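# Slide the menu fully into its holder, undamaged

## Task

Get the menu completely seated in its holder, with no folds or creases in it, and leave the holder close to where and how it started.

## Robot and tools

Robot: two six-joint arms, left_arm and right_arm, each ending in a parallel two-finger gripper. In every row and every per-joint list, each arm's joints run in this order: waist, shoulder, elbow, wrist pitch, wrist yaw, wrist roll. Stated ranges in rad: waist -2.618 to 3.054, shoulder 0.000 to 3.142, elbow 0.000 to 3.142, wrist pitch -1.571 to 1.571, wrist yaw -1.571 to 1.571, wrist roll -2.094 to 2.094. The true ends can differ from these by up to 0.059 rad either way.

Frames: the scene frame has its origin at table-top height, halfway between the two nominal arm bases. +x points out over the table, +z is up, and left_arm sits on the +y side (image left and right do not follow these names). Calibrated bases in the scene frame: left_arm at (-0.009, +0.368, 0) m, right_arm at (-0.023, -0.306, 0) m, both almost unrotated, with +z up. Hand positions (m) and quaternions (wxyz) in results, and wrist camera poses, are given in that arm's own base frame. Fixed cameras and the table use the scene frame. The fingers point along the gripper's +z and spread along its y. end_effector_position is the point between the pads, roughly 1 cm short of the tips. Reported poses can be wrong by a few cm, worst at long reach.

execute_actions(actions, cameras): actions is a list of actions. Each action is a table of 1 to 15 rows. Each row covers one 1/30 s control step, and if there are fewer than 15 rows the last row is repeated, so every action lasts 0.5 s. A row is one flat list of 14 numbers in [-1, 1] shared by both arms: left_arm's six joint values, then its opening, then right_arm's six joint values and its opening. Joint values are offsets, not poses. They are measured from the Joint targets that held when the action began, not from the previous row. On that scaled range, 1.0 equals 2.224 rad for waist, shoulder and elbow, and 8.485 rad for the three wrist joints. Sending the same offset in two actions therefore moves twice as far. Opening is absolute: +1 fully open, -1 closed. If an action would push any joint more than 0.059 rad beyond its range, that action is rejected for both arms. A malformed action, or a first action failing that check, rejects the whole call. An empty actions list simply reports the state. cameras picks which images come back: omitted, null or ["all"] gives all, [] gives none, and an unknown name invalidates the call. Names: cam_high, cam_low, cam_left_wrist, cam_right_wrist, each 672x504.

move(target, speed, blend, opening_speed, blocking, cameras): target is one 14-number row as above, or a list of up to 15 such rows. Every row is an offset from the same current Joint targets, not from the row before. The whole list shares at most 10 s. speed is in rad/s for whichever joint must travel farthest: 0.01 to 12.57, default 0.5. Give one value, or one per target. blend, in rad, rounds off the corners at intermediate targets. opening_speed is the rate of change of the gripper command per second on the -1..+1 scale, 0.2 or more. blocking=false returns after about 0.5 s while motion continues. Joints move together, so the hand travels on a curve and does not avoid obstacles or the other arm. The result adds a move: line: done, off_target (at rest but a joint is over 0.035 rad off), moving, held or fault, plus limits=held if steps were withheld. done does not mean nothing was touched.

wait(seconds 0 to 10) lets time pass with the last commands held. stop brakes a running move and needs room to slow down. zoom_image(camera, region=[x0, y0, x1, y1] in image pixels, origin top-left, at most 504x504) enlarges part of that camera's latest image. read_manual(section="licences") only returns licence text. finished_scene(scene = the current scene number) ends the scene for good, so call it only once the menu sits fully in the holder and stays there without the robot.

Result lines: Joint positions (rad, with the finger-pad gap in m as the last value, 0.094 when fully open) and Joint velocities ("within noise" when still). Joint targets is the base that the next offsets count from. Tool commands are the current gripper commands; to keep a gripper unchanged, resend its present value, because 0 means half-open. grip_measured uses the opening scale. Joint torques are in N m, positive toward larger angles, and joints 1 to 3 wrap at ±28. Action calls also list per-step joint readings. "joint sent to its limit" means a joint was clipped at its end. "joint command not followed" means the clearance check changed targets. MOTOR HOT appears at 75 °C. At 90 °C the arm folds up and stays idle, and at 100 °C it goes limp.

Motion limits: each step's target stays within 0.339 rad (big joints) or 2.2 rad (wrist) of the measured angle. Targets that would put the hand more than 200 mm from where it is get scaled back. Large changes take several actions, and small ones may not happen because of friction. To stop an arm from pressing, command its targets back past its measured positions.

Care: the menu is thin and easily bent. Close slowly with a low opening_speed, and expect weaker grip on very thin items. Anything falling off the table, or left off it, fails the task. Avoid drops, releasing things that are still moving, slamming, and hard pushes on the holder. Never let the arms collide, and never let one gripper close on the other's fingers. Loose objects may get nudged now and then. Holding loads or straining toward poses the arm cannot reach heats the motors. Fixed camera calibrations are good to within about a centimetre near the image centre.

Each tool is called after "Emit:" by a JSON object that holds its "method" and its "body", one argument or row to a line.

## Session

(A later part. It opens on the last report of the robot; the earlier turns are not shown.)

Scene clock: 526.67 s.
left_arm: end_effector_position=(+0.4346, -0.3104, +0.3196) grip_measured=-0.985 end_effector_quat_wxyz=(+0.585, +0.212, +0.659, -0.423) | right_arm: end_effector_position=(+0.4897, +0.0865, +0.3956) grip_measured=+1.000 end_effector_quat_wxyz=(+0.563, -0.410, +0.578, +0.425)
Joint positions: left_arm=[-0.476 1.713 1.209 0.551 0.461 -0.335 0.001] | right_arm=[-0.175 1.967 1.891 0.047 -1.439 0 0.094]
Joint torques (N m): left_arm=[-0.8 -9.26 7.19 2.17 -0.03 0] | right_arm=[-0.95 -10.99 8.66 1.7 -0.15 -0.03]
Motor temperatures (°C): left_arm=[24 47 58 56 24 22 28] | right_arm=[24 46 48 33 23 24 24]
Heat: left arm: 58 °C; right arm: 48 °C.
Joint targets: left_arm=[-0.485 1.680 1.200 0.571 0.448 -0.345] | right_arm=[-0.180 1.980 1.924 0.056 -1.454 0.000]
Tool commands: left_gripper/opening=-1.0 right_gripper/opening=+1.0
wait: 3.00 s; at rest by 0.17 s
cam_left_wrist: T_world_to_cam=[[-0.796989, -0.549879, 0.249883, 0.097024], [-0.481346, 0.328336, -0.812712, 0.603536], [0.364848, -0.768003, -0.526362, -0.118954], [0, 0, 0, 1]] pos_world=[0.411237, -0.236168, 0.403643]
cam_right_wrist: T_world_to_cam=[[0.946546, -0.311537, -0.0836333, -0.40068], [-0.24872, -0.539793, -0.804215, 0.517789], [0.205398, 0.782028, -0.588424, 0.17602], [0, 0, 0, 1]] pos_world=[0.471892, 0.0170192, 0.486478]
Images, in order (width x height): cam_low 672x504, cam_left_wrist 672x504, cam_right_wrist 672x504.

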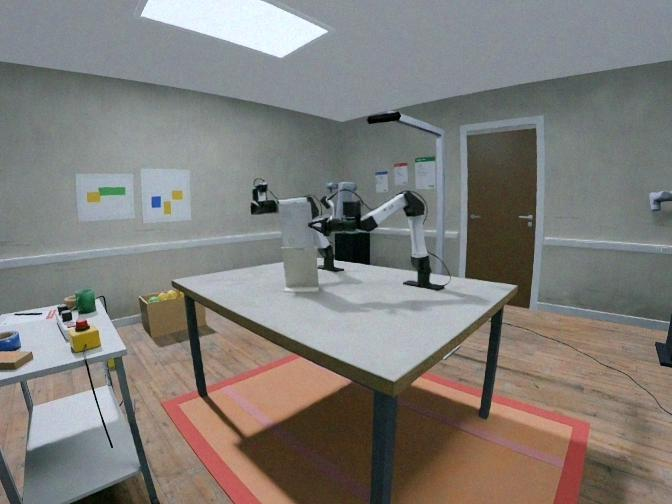

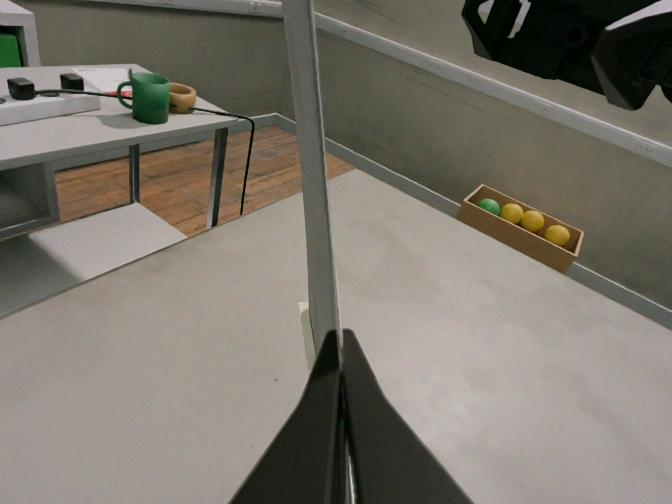

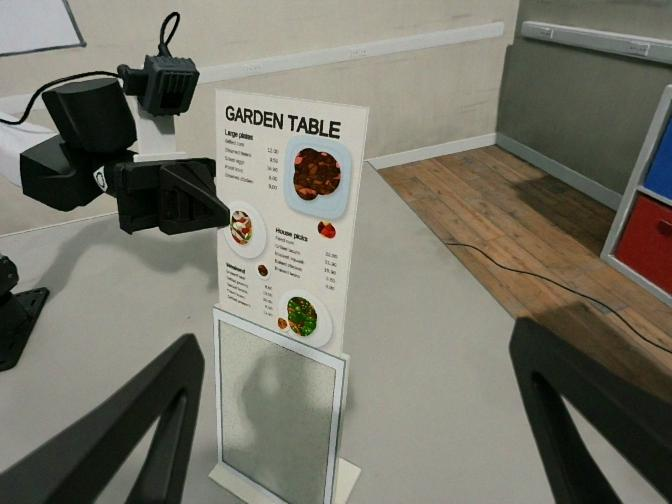

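Emit:
{"method": "move", "body": {
  "target": [-0.0005,-0.0004,-0.0357,0.01515,0,-0.0026,-1,0,0,0,0,0,0,1],
  "speed": 0.06,
  "cameras": []
}}

Emit:
{"method": "wait", "body": {
  "seconds": 2
}}

Emit:
{"method": "zoom_image", "body": {
  "camera": "cam_left_wrist",
  "region": [280, 270, 340, 370]
}}

Emit:
{"method": "zoom_image", "body": {
  "camera": "cam_right_wrist",
  "region": [200, 240, 360, 370]
}}

Emit:
{"method": "zoom_image", "body": {
  "camera": "cam_low",
  "region": [270, 190, 330, 260]
}}

Scene clock: 533.27 s.
left_arm: end_effector_position=(+0.4286, -0.3073, +0.3111) grip_measured=-0.985 end_effector_quat_wxyz=(+0.596, +0.208, +0.644, -0.432) | right_arm: end_effector_position=(+0.4897, +0.0865, +0.3956) grip_measured=+1.000 end_effector_quat_wxyz=(+0.563, -0.410, +0.578, +0.425)
Joint positions: left_arm=[-0.476 1.713 1.129 0.678 0.461 -0.357 0.001] | right_arm=[-0.175 1.967 1.891 0.047 -1.439 0 0.094]
Joint torques (N m): left_arm=[-0.92 -9.21 7.08 2.17 -0.04 0] | right_arm=[-0.95 -11 8.66 1.7 -0.15 -0.03]
Motor temperatures (°C): left_arm=[24 49 57 56 24 22 28] | right_arm=[24 45 48 33 23 24 24]
Heat: left arm: 57 °C; right arm: 48 °C.
Joint targets: left_arm=[-0.486 1.679 1.121 0.700 0.448 -0.367] | right_arm=[-0.180 1.980 1.924 0.056 -1.454 0.000]
move: done

Scene clock: 535.27 s.
left_arm: end_effector_position=(+0.4286, -0.3073, +0.3114) grip_measured=-0.985 end_effector_quat_wxyz=(+0.596, +0.208, +0.644, -0.432) | right_arm: end_effector_position=(+0.4897, +0.0865, +0.3956) grip_measured=+1.000 end_effector_quat_wxyz=(+0.563, -0.410, +0.578, +0.425)
Joint positions: left_arm=[-0.476 1.713 1.129 0.679 0.461 -0.357 0.001] | right_arm=[-0.175 1.967 1.891 0.047 -1.439 0 0.094]
Joint torques (N m): left_arm=[-0.92 -9.2 7.06 2.15 -0.04 0] | right_arm=[-0.94 -10.97 8.66 1.69 -0.14 -0.03]
Motor temperatures (°C): left_arm=[24 49 57 57 24 22 28] | right_arm=[24 45 48 33 23 24 24]
Heat: left arm: 57 °C; right arm: 48 °C.
Joint targets: left_arm=[-0.486 1.679 1.121 0.700 0.448 -0.367] | right_arm=[-0.180 1.980 1.924 0.056 -1.454 0.000]
Tool commands: left_gripper/opening=-1.0 right_gripper/opening=+1.0
wait: 2.00 s; at rest by 0.17 s
cam_left_wrist: T_world_to_cam=[[-0.803915, -0.540347, 0.248487, 0.10231], [-0.459926, 0.299925, -0.835771, 0.582225], [0.377079, -0.786174, -0.489634, -0.140869], [0, 0, 0, 1]] pos_world=[0.403148, -0.230089, 0.392209]
cam_right_wrist: T_world_to_cam=[[0.946546, -0.311537, -0.0836333, -0.40068], [-0.24872, -0.539793, -0.804215, 0.517789], [0.205398, 0.782028, -0.588424, 0.17602], [0, 0, 0, 1]] pos_world=[0.471892, 0.0170192, 0.486478]

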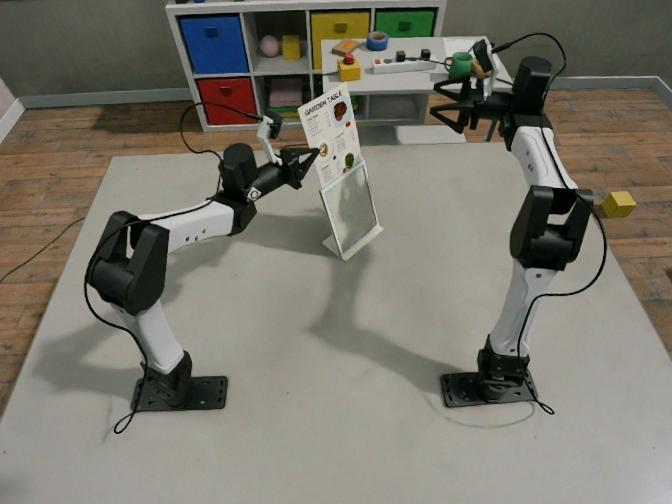

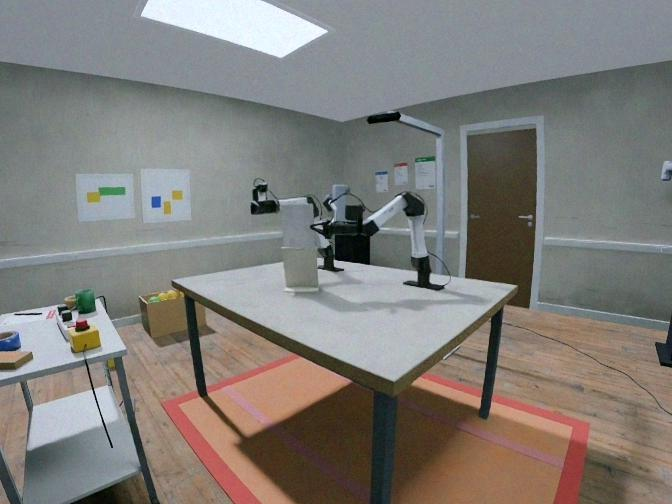

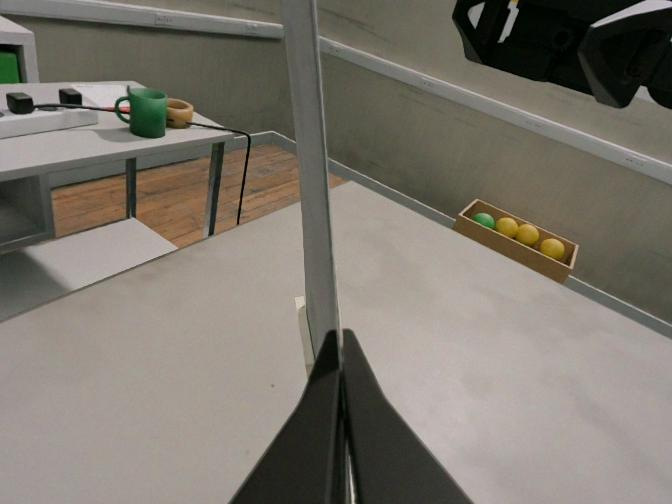

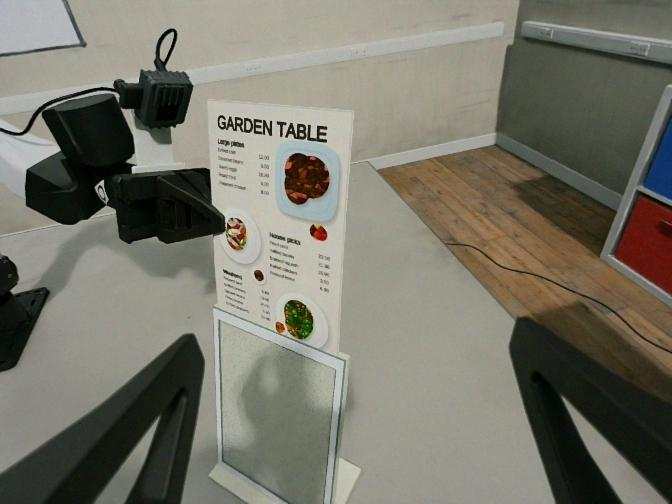

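Scaled by 5.040 from the camera's image (finer frame: 960x720).

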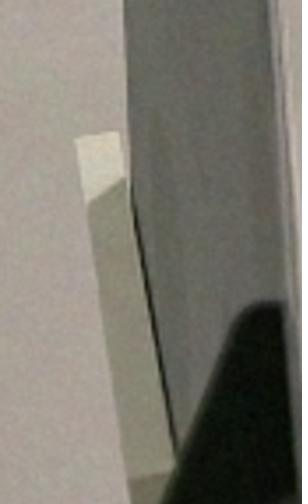

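Scaled by 3.150 from the camera's image (finer frame: 960x720).

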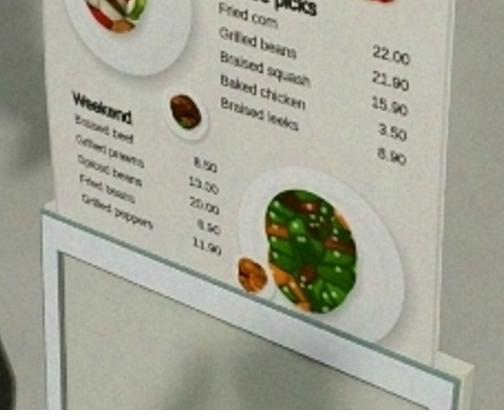

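Scaled by 7.200 from the camera's image (finer frame: 960x720).

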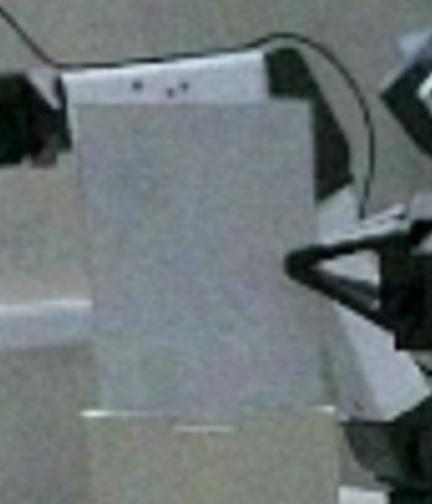

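Emit:
{"method": "move", "body": {
  "target": [
    [0,0.0202,0,0,0,0,-1,0,0,0,0,0,0,1],
    [-0.009,0.0351,-0.0293,0.0115,-0.0024,0,-1,0,0,0,0,0,0,1]
  ],
  "speed": 0.06,
  "cameras": []
}}

Emit:
{"method": "wait", "body": {
  "seconds": 2
}}

Emit:
{"method": "zoom_image", "body": {
  "camera": "cam_left_wrist",
  "region": [280, 270, 340, 370]
}}

Emit:
{"method": "zoom_image", "body": {
  "camera": "cam_right_wrist",
  "region": [200, 240, 360, 370]
}}

Emit:
{"method": "zoom_image", "body": {
  "camera": "cam_low",
  "region": [270, 190, 330, 260]
}}

Scene clock: 546.53 s.
left_arm: end_effector_position=(+0.4237, -0.3139, +0.2869) grip_measured=-0.985 end_effector_quat_wxyz=(+0.595, +0.208, +0.644, -0.433) | right_arm: end_effector_position=(+0.4897, +0.0865, +0.3956) grip_measured=+1.000 end_effector_quat_wxyz=(+0.563, -0.410, +0.578, +0.425)
Joint positions: left_arm=[-0.497 1.745 1.063 0.774 0.443 -0.357 0.001] | right_arm=[-0.175 1.967 1.891 0.047 -1.439 0 0.094]
Joint torques (N m): left_arm=[-0.84 -5.78 6.86 2.16 -0.07 0] | right_arm=[-0.95 -10.99 8.68 1.7 -0.15 -0.03]
Motor temperatures (°C): left_arm=[23 50 55 58 24 22 28] | right_arm=[24 45 48 33 23 24 24]
Heat: left arm: 58 °C; right arm: 48 °C.
Joint targets: left_arm=[-0.506 1.757 1.056 0.797 0.428 -0.367] | right_arm=[-0.180 1.980 1.924 0.056 -1.454 0.000]
move: done

Scene clock: 548.53 s.
left_arm: end_effector_position=(+0.4238, -0.3138, +0.2871) grip_measured=-0.985 end_effector_quat_wxyz=(+0.595, +0.208, +0.644, -0.433) | right_arm: end_effector_position=(+0.4897, +0.0865, +0.3956) grip_measured=+1.000 end_effector_quat_wxyz=(+0.563, -0.410, +0.578, +0.425)
Joint positions: left_arm=[-0.497 1.745 1.063 0.775 0.442 -0.357 0.001] | right_arm=[-0.175 1.967 1.891 0.047 -1.439 0 0.094]
Joint torques (N m): left_arm=[-0.83 -5.76 6.86 2.17 -0.06 0] | right_arm=[-0.95 -11 8.68 1.7 -0.15 -0.03]
Motor temperatures (°C): left_arm=[23 50 55 58 24 22 28] | right_arm=[24 45 48 33 23 24 24]
Heat: left arm: 58 °C; right arm: 48 °C.
Joint targets: left_arm=[-0.506 1.757 1.056 0.797 0.428 -0.367] | right_arm=[-0.180 1.980 1.924 0.056 -1.454 0.000]
Tool commands: left_gripper/opening=-1.0 right_gripper/opening=+1.0
wait: 2.00 s; at rest by 0.17 s
cam_left_wrist: T_world_to_cam=[[-0.804362, -0.538471, 0.251099, 0.101004], [-0.461437, 0.299945, -0.83493, 0.562107], [0.37427, -0.787453, -0.489735, -0.155283], [0, 0, 0, 1]] pos_world=[0.398738, -0.236491, 0.367911]
cam_right_wrist: T_world_to_cam=[[0.946546, -0.311537, -0.0836333, -0.40068], [-0.24872, -0.539793, -0.804215, 0.517789], [0.205398, 0.782028, -0.588424, 0.17602], [0, 0, 0, 1]] pos_world=[0.471892, 0.0170192, 0.486478]

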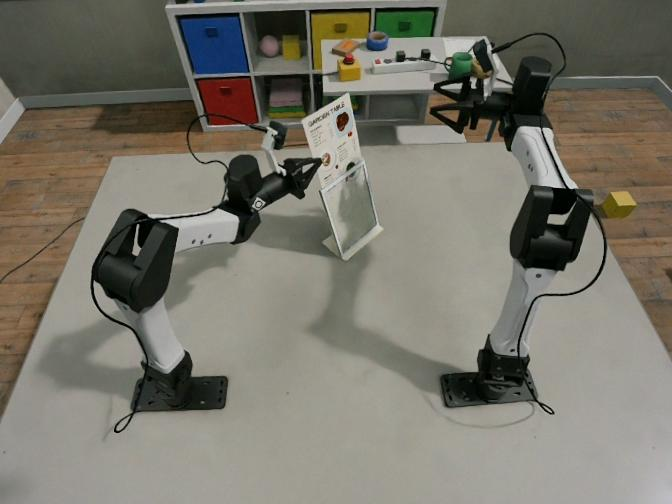

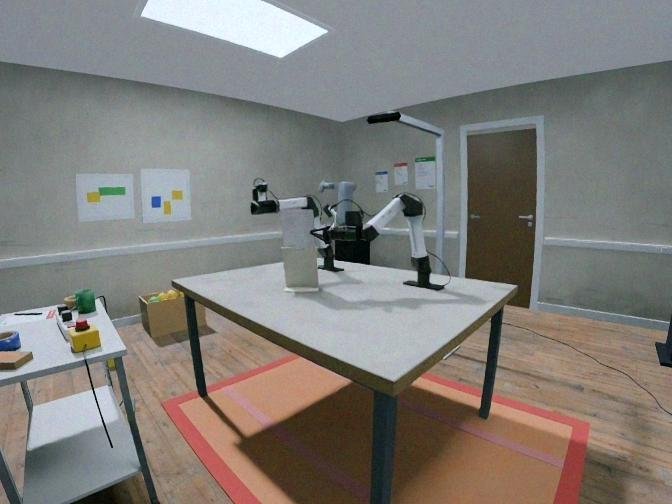

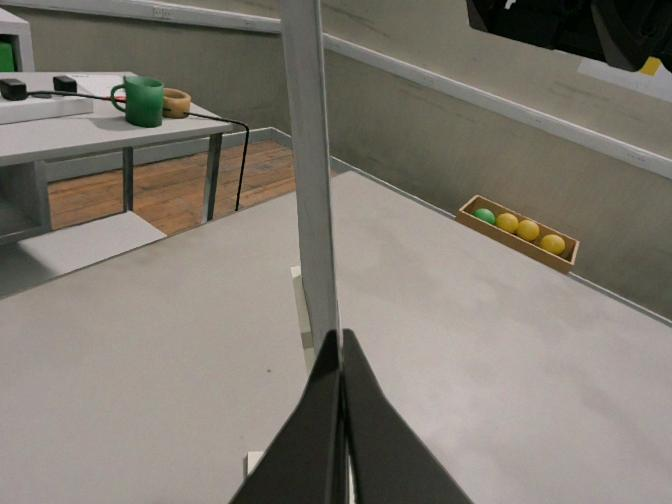

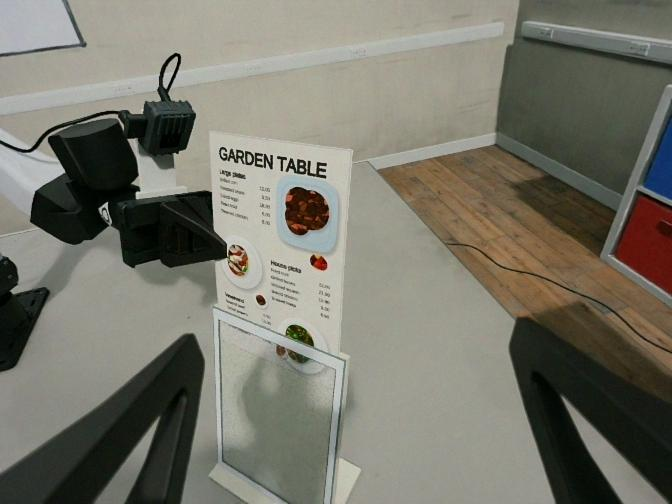

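Scaled by 5.040 from the camera's image (finer frame: 960x720).

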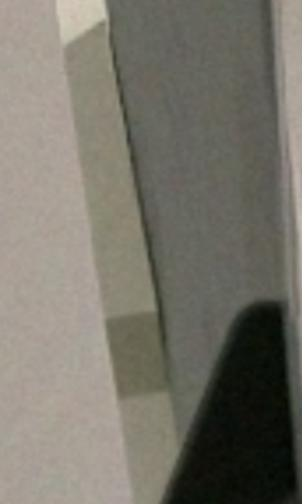

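Scaled by 3.150 from the camera's image (finer frame: 960x720).

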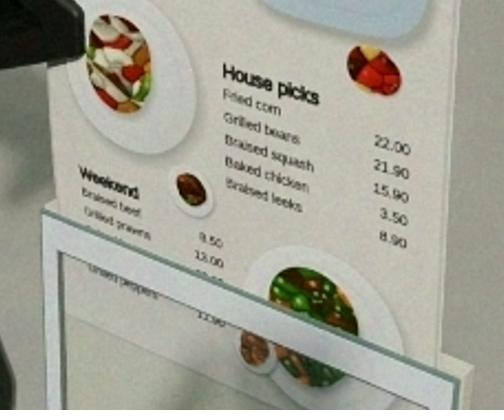

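Scaled by 7.200 from the camera's image (finer frame: 960x720).

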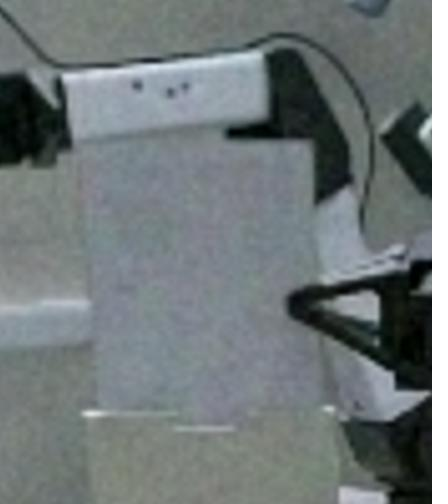

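Emit:
{"method": "move", "body": {
  "target": [-0.0135,0.0288,-0.043,0.0189,-0.0035,0,-1,0,0,0,0,0,0,1],
  "speed": 0.08,
  "cameras": []
}}

Emit:
{"method": "wait", "body": {
  "seconds": 2
}}

Emit:
{"method": "zoom_image", "body": {
  "camera": "cam_right_wrist",
  "region": [180, 160, 370, 370]
}}

Emit:
{"method": "zoom_image", "body": {
  "camera": "cam_low",
  "region": [270, 190, 330, 260]
}}

Scene clock: 556.50 s.
left_arm: end_effector_position=(+0.4169, -0.3201, +0.2497) grip_measured=-0.985 end_effector_quat_wxyz=(+0.597, +0.204, +0.644, -0.432) | right_arm: end_effector_position=(+0.4897, +0.0865, +0.3956) grip_measured=+1.000 end_effector_quat_wxyz=(+0.563, -0.410, +0.578, +0.425)
Joint positions: left_arm=[-0.525 1.809 0.968 0.936 0.407 -0.357 0.001] | right_arm=[-0.175 1.967 1.891 0.047 -1.439 0 0.094]
Joint torques (N m): left_arm=[-1.09 -5.81 6.32 2.18 -0.04 0] | right_arm=[-0.95 -11.02 8.68 1.7 -0.14 -0.03]
Motor temperatures (°C): left_arm=[23 49 55 57 24 22 28] | right_arm=[24 45 48 33 23 24 24]
Heat: left arm: 57 °C; right arm: 48 °C.
Joint targets: left_arm=[-0.536 1.822 0.960 0.958 0.398 -0.367] | right_arm=[-0.180 1.980 1.924 0.056 -1.454 0.000]
move: done

Scene clock: 558.50 s.
left_arm: end_effector_position=(+0.4169, -0.3200, +0.2497) grip_measured=-0.985 end_effector_quat_wxyz=(+0.598, +0.204, +0.644, -0.432) | right_arm: end_effector_position=(+0.4897, +0.0865, +0.3956) grip_measured=+1.000 end_effector_quat_wxyz=(+0.563, -0.410, +0.578, +0.425)
Joint positions: left_arm=[-0.525 1.809 0.968 0.937 0.406 -0.357 0.001] | right_arm=[-0.175 1.967 1.891 0.047 -1.439 0 0.094]
Joint torques (N m): left_arm=[-1.06 -5.83 6.38 2.17 0.01 0] | right_arm=[-0.92 -10.99 8.68 1.7 -0.15 -0.02]
Motor temperatures (°C): left_arm=[23 49 55 57 24 22 28] | right_arm=[24 45 48 33 23 24 24]
Heat: left arm: 57 °C; right arm: 48 °C.
Joint targets: left_arm=[-0.536 1.821 0.960 0.958 0.398 -0.367] | right_arm=[-0.180 1.980 1.924 0.056 -1.454 0.000]
Tool commands: left_gripper/opening=-1.0 right_gripper/opening=+1.0
wait: 2.00 s; at rest by 0.17 s
cam_left_wrist: T_world_to_cam=[[-0.800215, -0.54369, 0.253095, 0.0975751], [-0.463499, 0.292881, -0.836295, 0.52844], [0.380558, -0.786525, -0.486368, -0.179099], [0, 0, 0, 1]] pos_world=[0.39117, -0.242585, 0.330128]
cam_right_wrist: T_world_to_cam=[[0.946546, -0.311537, -0.0836333, -0.40068], [-0.24872, -0.539793, -0.804215, 0.517789], [0.205398, 0.782028, -0.588424, 0.17602], [0, 0, 0, 1]] pos_world=[0.471892, 0.0170192, 0.486478]

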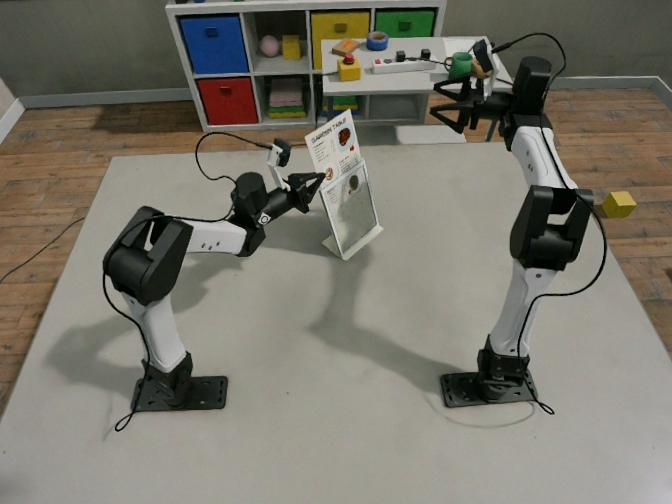

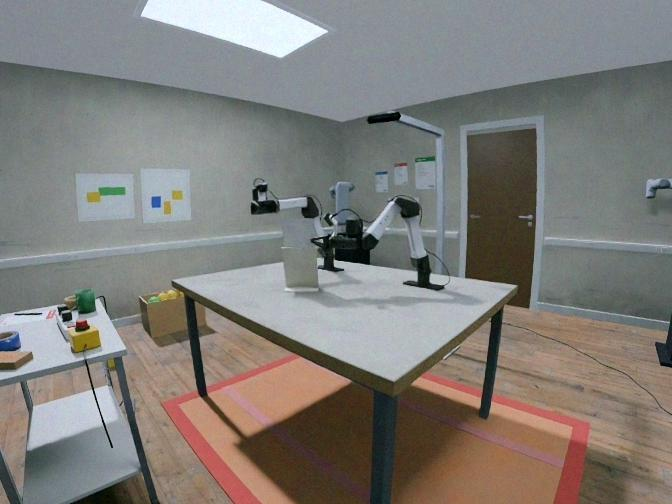

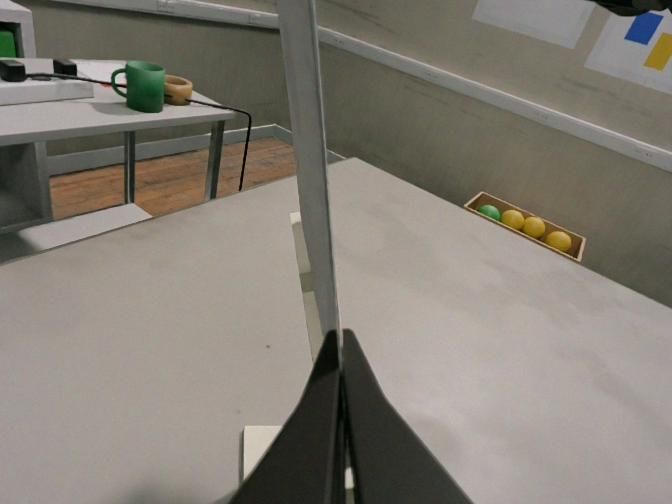

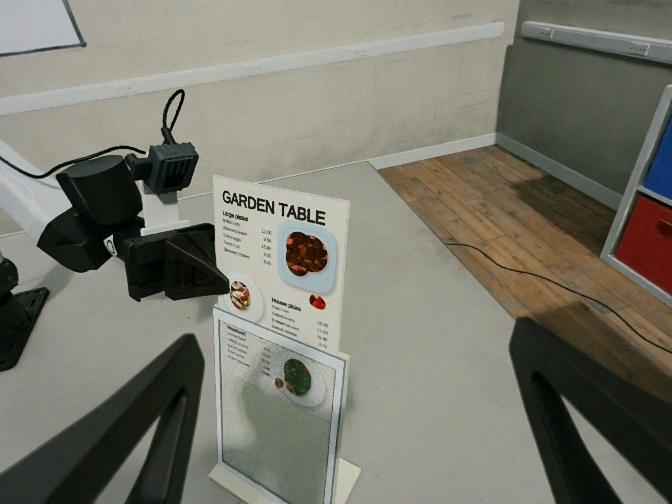

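Scaled by 2.400 from the camera's image (finer frame: 960x720).

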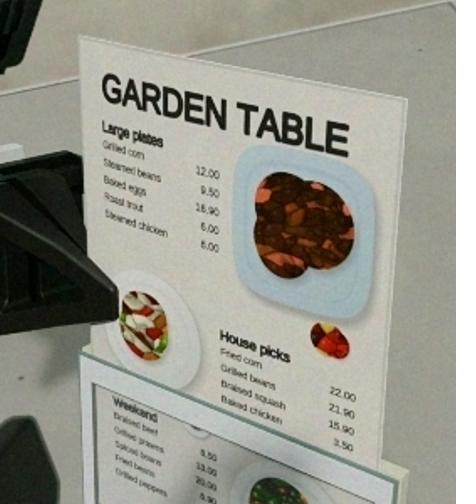

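Scaled by 7.200 from the camera's image (finer frame: 960x720).

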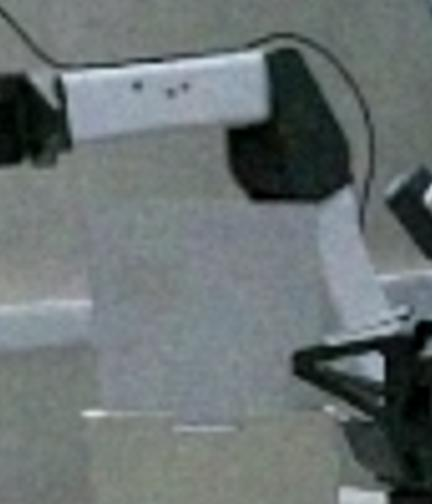

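Emit:
{"method": "move", "body": {
  "target": [0,0,0,0,0,0,-0.8,0,0,0,0,0,0,1],
  "opening_speed": 0.2,
  "cameras": ["cam_right_wrist","cam_low","cam_high"]
}}

Emit:
{"method": "zoom_image", "body": {
  "camera": "cam_right_wrist",
  "region": [180, 160, 370, 370]
}}

Scene clock: 563.33 s.
left_arm: end_effector_position=(+0.4169, -0.3200, +0.2501) grip_measured=-0.802 end_effector_quat_wxyz=(+0.598, +0.204, +0.643, -0.432) | right_arm: end_effector_position=(+0.4896, +0.0865, +0.3956) grip_measured=+1.000 end_effector_quat_wxyz=(+0.563, -0.410, +0.577, +0.425)
Joint positions: left_arm=[-0.525 1.809 0.968 0.938 0.406 -0.357 0.009] | right_arm=[-0.175 1.967 1.891 0.047 -1.439 0 0.094]
Joint torques (N m): left_arm=[-1.07 -5.83 6.39 2.15 0.01 0] | right_arm=[-0.95 -10.99 8.68 1.7 -0.14 -0.02]
Motor temperatures (°C): left_arm=[23 49 55 56 24 22 28] | right_arm=[24 45 48 33 23 24 24]
Heat: left arm: 56 °C; right arm: 48 °C.
Joint targets: left_arm=[-0.536 1.821 0.960 0.958 0.398 -0.367] | right_arm=[-0.180 1.980 1.924 0.056 -1.454 0.000]
move: done
cam_right_wrist: T_world_to_cam=[[0.946666, -0.311172, -0.0836434, -0.400738], [-0.248517, -0.539877, -0.804222, 0.517698], [0.205094, 0.782116, -0.588414, 0.176156], [0, 0, 0, 1]] pos_world=[0.471893, 0.0170201, 0.486478]
Images, in order (width x height): cam_high 672x504, cam_low 672x504, cam_right_wrist 672x504.

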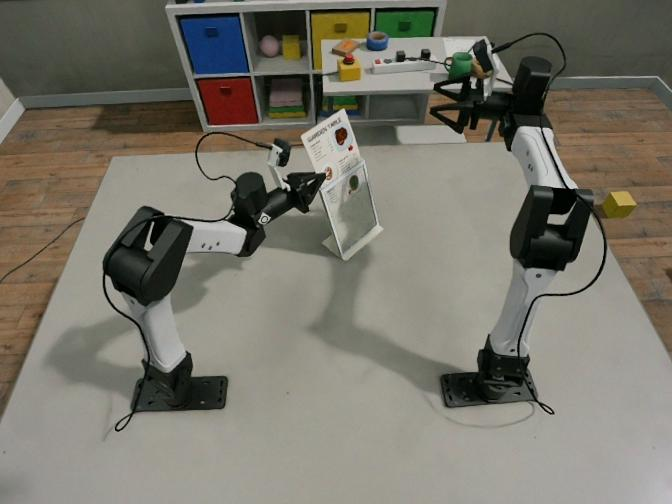

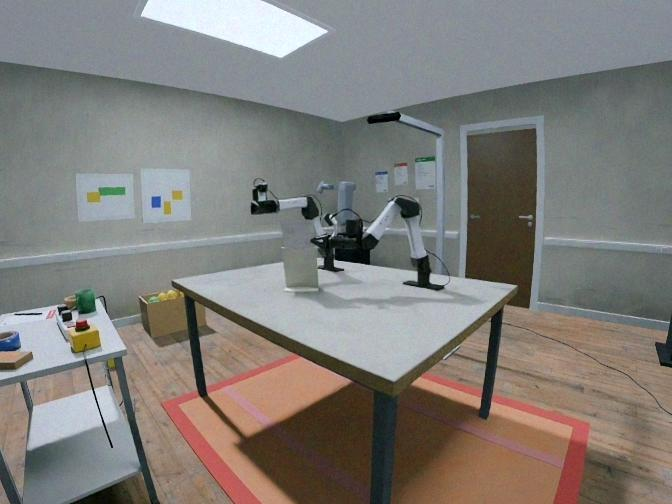

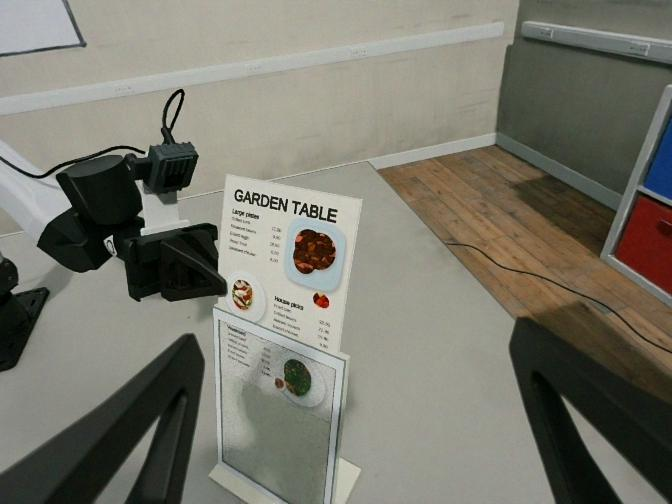

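Scaled by 2.400 from the camera's image (finer frame: 960x720).

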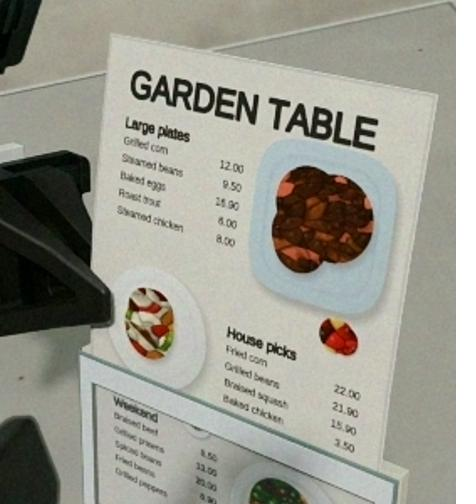

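Emit:
{"method": "move", "body": {
  "target": [
    [0,0,0,0,0,0,-0.6,0,0,0,0,0,0,1],
    [0.0328,-0.0571,0.0845,-0.0315,0.0091,0,-0.6,0,0,0,0,0,0,1]
  ],
  "speed": 0.15,
  "opening_speed": 0.3
}}

Emit:
{"method": "zoom_image", "body": {
  "camera": "cam_right_wrist",
  "region": [180, 130, 370, 370]
}}

Emit:
{"method": "zoom_image", "body": {
  "camera": "cam_left_wrist",
  "region": [220, 150, 450, 500]
}}

Scene clock: 574.07 s.
left_arm: end_effector_position=(+0.4315, -0.3051, +0.3087) grip_measured=-0.602 end_effector_quat_wxyz=(+0.601, +0.206, +0.641, -0.431) | right_arm: end_effector_position=(+0.4896, +0.0865, +0.3956) grip_measured=+1.000 end_effector_quat_wxyz=(+0.563, -0.410, +0.577, +0.425)
Joint positions: left_arm=[-0.471 1.724 1.122 0.706 0.459 -0.358 0.019] | right_arm=[-0.175 1.967 1.891 0.047 -1.439 0 0.094]
Joint torques (N m): left_arm=[0.77 -8.91 10.06 1.77 0.29 0.01] | right_arm=[-0.95 -10.97 8.66 1.7 -0.15 -0.03]
Motor temperatures (°C): left_arm=[23 49 55 56 23 22 27] | right_arm=[24 45 48 33 23 24 24]
Heat: left arm: 56 °C; right arm: 48 °C.
Joint targets: left_arm=[-0.463 1.695 1.148 0.690 0.475 -0.367] | right_arm=[-0.180 1.980 1.924 0.056 -1.454 0.000]
move: done
cam_left_wrist: T_world_to_cam=[[-0.801703, -0.544977, 0.245503, 0.105052], [-0.456417, 0.292947, -0.840158, 0.578334], [0.385948, -0.785609, -0.483593, -0.147164], [0, 0, 0, 1]] pos_world=[0.404979, -0.227783, 0.388934]
cam_right_wrist: T_world_to_cam=[[0.946666, -0.311172, -0.0836434, -0.400738], [-0.248517, -0.539877, -0.804222, 0.517698], [0.205094, 0.782116, -0.588414, 0.176156], [0, 0, 0, 1]] pos_world=[0.471893, 0.0170201, 0.486478]

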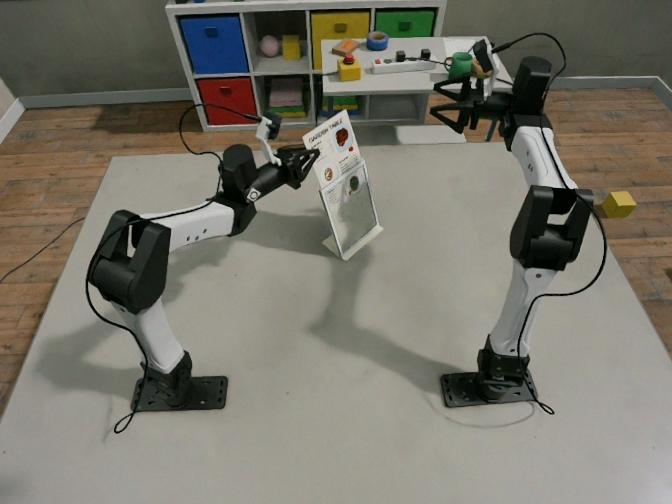

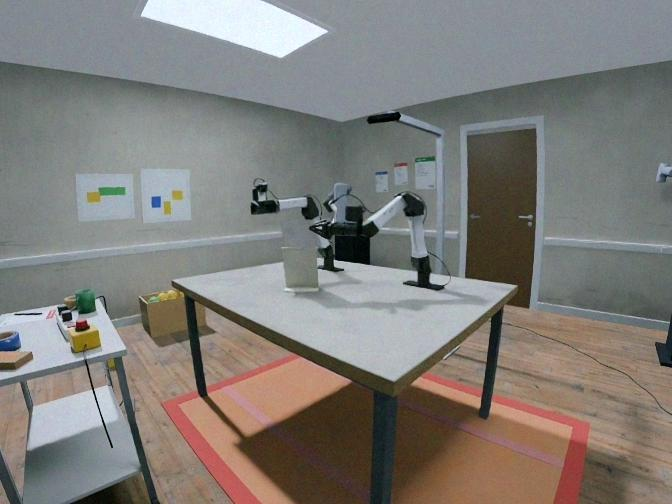

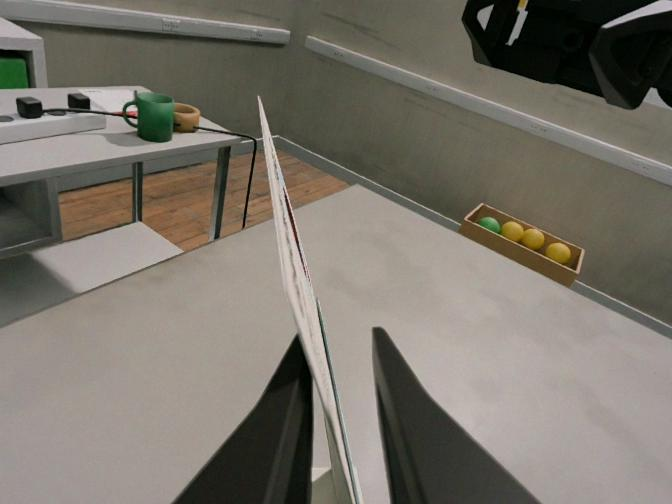

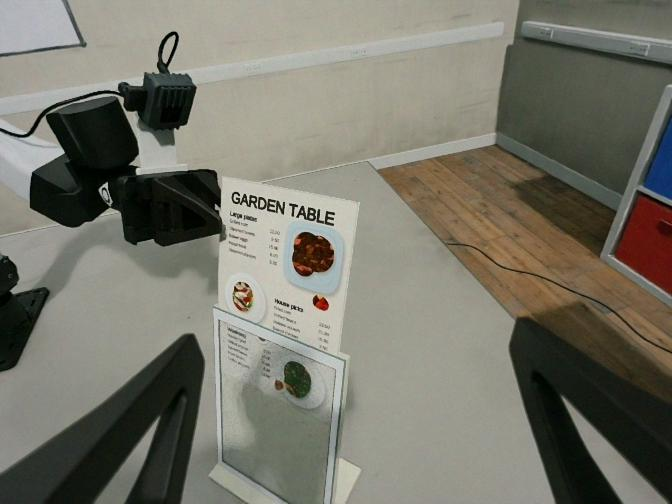

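Scaled by 2.100 from the camera's image (finer frame: 960x720).

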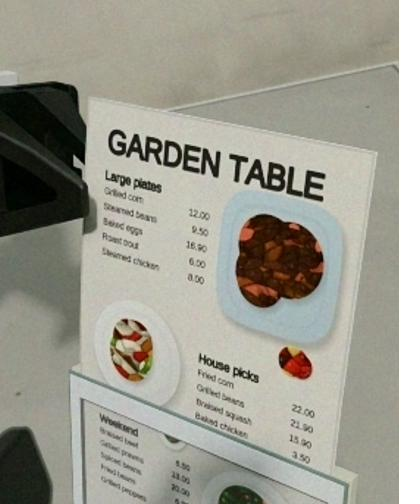

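Scaled by 1.440 from the camera's image (finer frame: 960x720).

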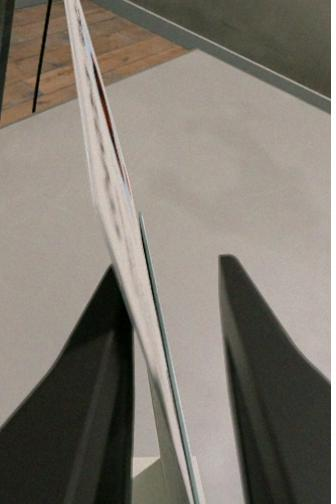

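Emit:
{"method": "move", "body": {
  "target": [0,0,0,0,0,0,-1,0,0,0,0,0,0,1],
  "opening_speed": 0.2,
  "cameras": ["cam_right_wrist","cam_left_wrist"]
}}

Emit:
{"method": "zoom_image", "body": {
  "camera": "cam_left_wrist",
  "region": [220, 150, 450, 500]
}}

Emit:
{"method": "zoom_image", "body": {
  "camera": "cam_right_wrist",
  "region": [180, 130, 370, 370]
}}

Scene clock: 581.40 s.
left_arm: end_effector_position=(+0.4314, -0.3053, +0.3083) grip_measured=-0.985 end_effector_quat_wxyz=(+0.600, +0.206, +0.642, -0.431) | right_arm: end_effector_position=(+0.4896, +0.0865, +0.3956) grip_measured=+1.000 end_effector_quat_wxyz=(+0.563, -0.410, +0.577, +0.425)
Joint positions: left_arm=[-0.471 1.724 1.122 0.704 0.461 -0.358 0.001] | right_arm=[-0.175 1.967 1.891 0.047 -1.439 0 0.094]
Joint torques (N m): left_arm=[0.79 -8.91 10.06 1.82 0.28 0.01] | right_arm=[-0.94 -10.99 8.66 1.7 -0.15 -0.03]
Motor temperatures (°C): left_arm=[23 49 55 56 23 22 27] | right_arm=[24 45 47 33 23 24 24]
Heat: left arm: 56 °C; right arm: 47 °C.
Joint targets: left_arm=[-0.463 1.695 1.148 0.691 0.475 -0.367] | right_arm=[-0.180 1.980 1.924 0.056 -1.454 0.000]
move: done
cam_left_wrist: T_world_to_cam=[[-0.801997, -0.544258, 0.246138, 0.105024], [-0.457176, 0.294086, -0.839347, 0.578471], [0.384435, -0.785682, -0.484678, -0.146401], [0, 0, 0, 1]] pos_world=[0.404974, -0.227984, 0.38873]
cam_right_wrist: T_world_to_cam=[[0.946666, -0.311172, -0.0836434, -0.400738], [-0.248517, -0.539877, -0.804222, 0.517698], [0.205094, 0.782116, -0.588414, 0.176156], [0, 0, 0, 1]] pos_world=[0.471893, 0.0170201, 0.486478]
Images, in order (width x height): cam_left_wrist 672x504, cam_right_wrist 672x504.

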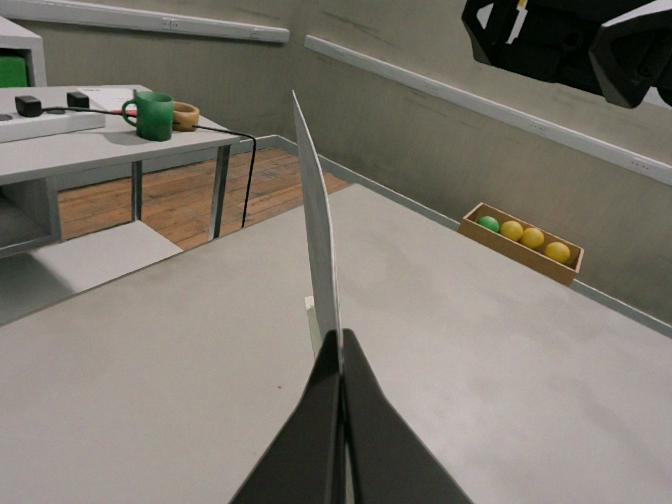

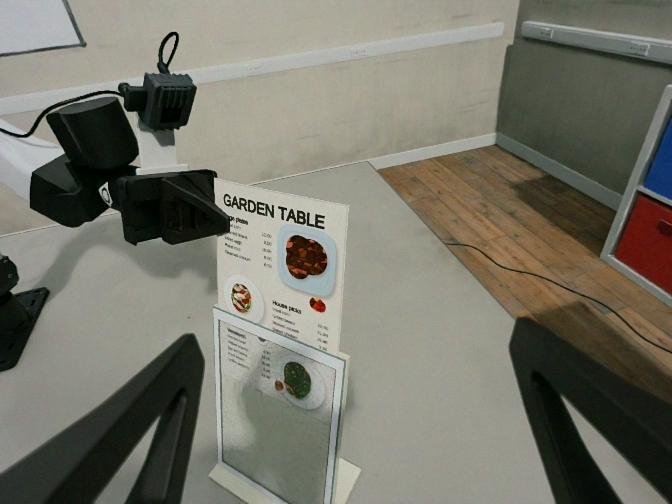

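Scaled by 1.440 from the camera's image (finer frame: 960x720).

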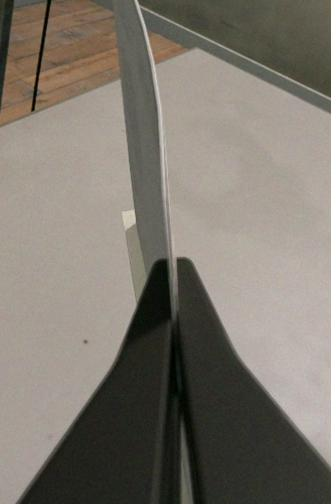

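Scaled by 2.100 from the camera's image (finer frame: 960x720).

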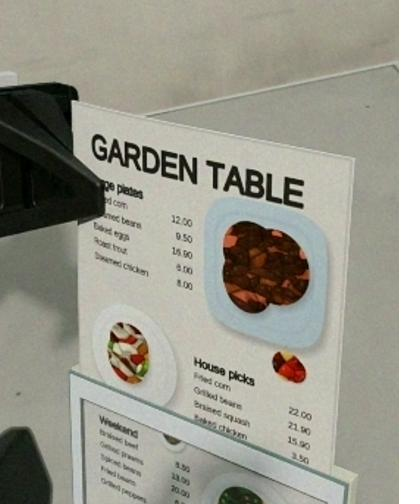

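Emit:
{"method": "move", "body": {
  "target": [
    [-0.0072,0.0184,-0.0148,0.0028,-0.0033,0,-1,0,0,0,0,0,0,1],
    [-0.0319,0.0567,-0.0845,0.0315,-0.0099,0,-1,0,0,0,0,0,0,1]
  ],
  "speed": 0.1,
  "cameras": ["cam_right_wrist","cam_left_wrist","cam_high"]
}}

Emit:
{"method": "zoom_image", "body": {
  "camera": "cam_right_wrist",
  "region": [180, 170, 370, 410]
}}

Emit:
{"method": "zoom_image", "body": {
  "camera": "cam_left_wrist",
  "region": [220, 150, 450, 500]
}}

Scene clock: 588.43 s.
left_arm: end_effector_position=(+0.4175, -0.3192, +0.2511) grip_measured=-0.985 end_effector_quat_wxyz=(+0.600, +0.202, +0.643, -0.432) | right_arm: end_effector_position=(+0.4896, +0.0865, +0.3956) grip_measured=+1.000 end_effector_quat_wxyz=(+0.563, -0.410, +0.577, +0.425)
Joint positions: left_arm=[-0.524 1.807 0.969 0.938 0.403 -0.358 0.001] | right_arm=[-0.175 1.967 1.891 0.047 -1.439 0 0.094]
Joint torques (N m): left_arm=[-0.92 -5.85 6.32 2.16 -0.03 0.01] | right_arm=[-0.96 -10.99 8.68 1.7 -0.15 -0.03]
Motor temperatures (°C): left_arm=[23 49 55 56 23 22 27] | right_arm=[24 45 47 33 23 24 24]
Heat: left arm: 56 °C; right arm: 47 °C.
Joint targets: left_arm=[-0.534 1.820 0.960 0.958 0.391 -0.367] | right_arm=[-0.180 1.980 1.924 0.056 -1.454 0.000]
move: done
cam_left_wrist: T_world_to_cam=[[-0.798595, -0.546449, 0.25227, 0.0967967], [-0.462584, 0.289115, -0.83811, 0.528521], [0.385049, -0.786006, -0.483664, -0.180498], [0, 0, 0, 1]] pos_world=[0.391287, -0.241782, 0.331239]
cam_right_wrist: T_world_to_cam=[[0.946666, -0.311172, -0.0836434, -0.400738], [-0.248517, -0.539877, -0.804222, 0.517698], [0.205094, 0.782116, -0.588414, 0.176156], [0, 0, 0, 1]] pos_world=[0.471893, 0.0170201, 0.486478]
Images, in order (width x height): cam_high 672x504, cam_left_wrist 672x504, cam_right_wrist 672x504.

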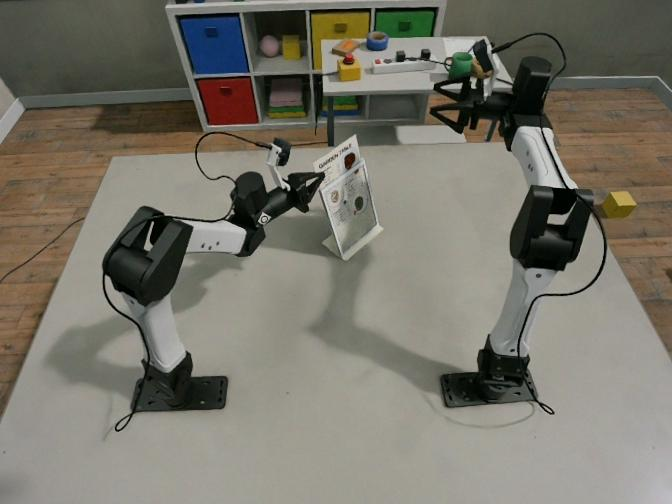

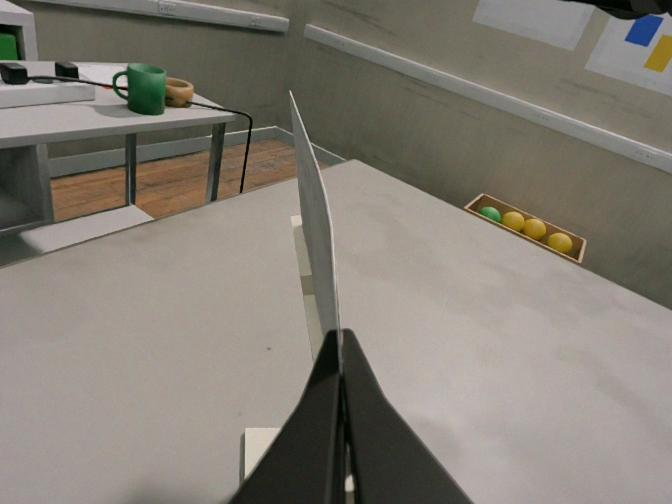

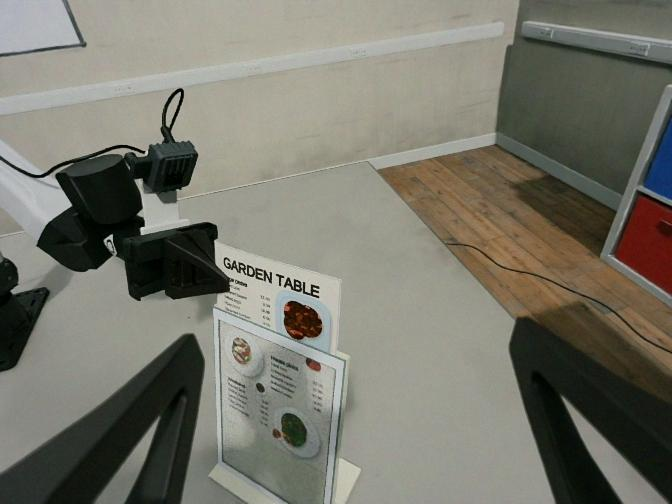

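Scaled by 2.100 from the camera's image (finer frame: 960x720).

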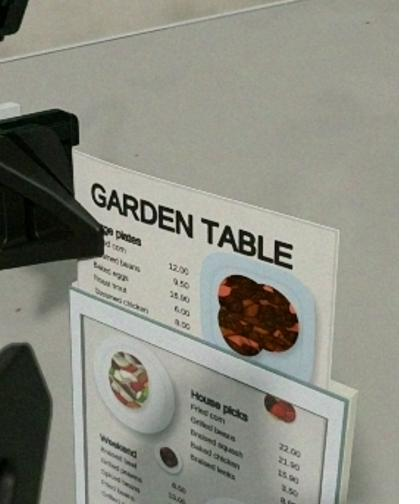

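Scaled by 1.440 from the camera's image (finer frame: 960x720).

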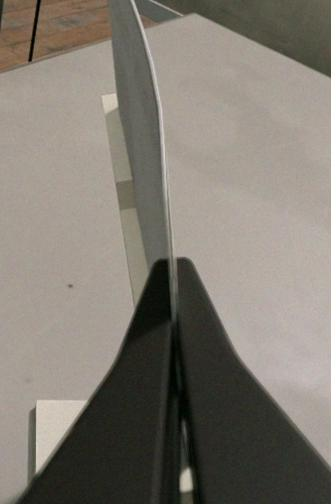

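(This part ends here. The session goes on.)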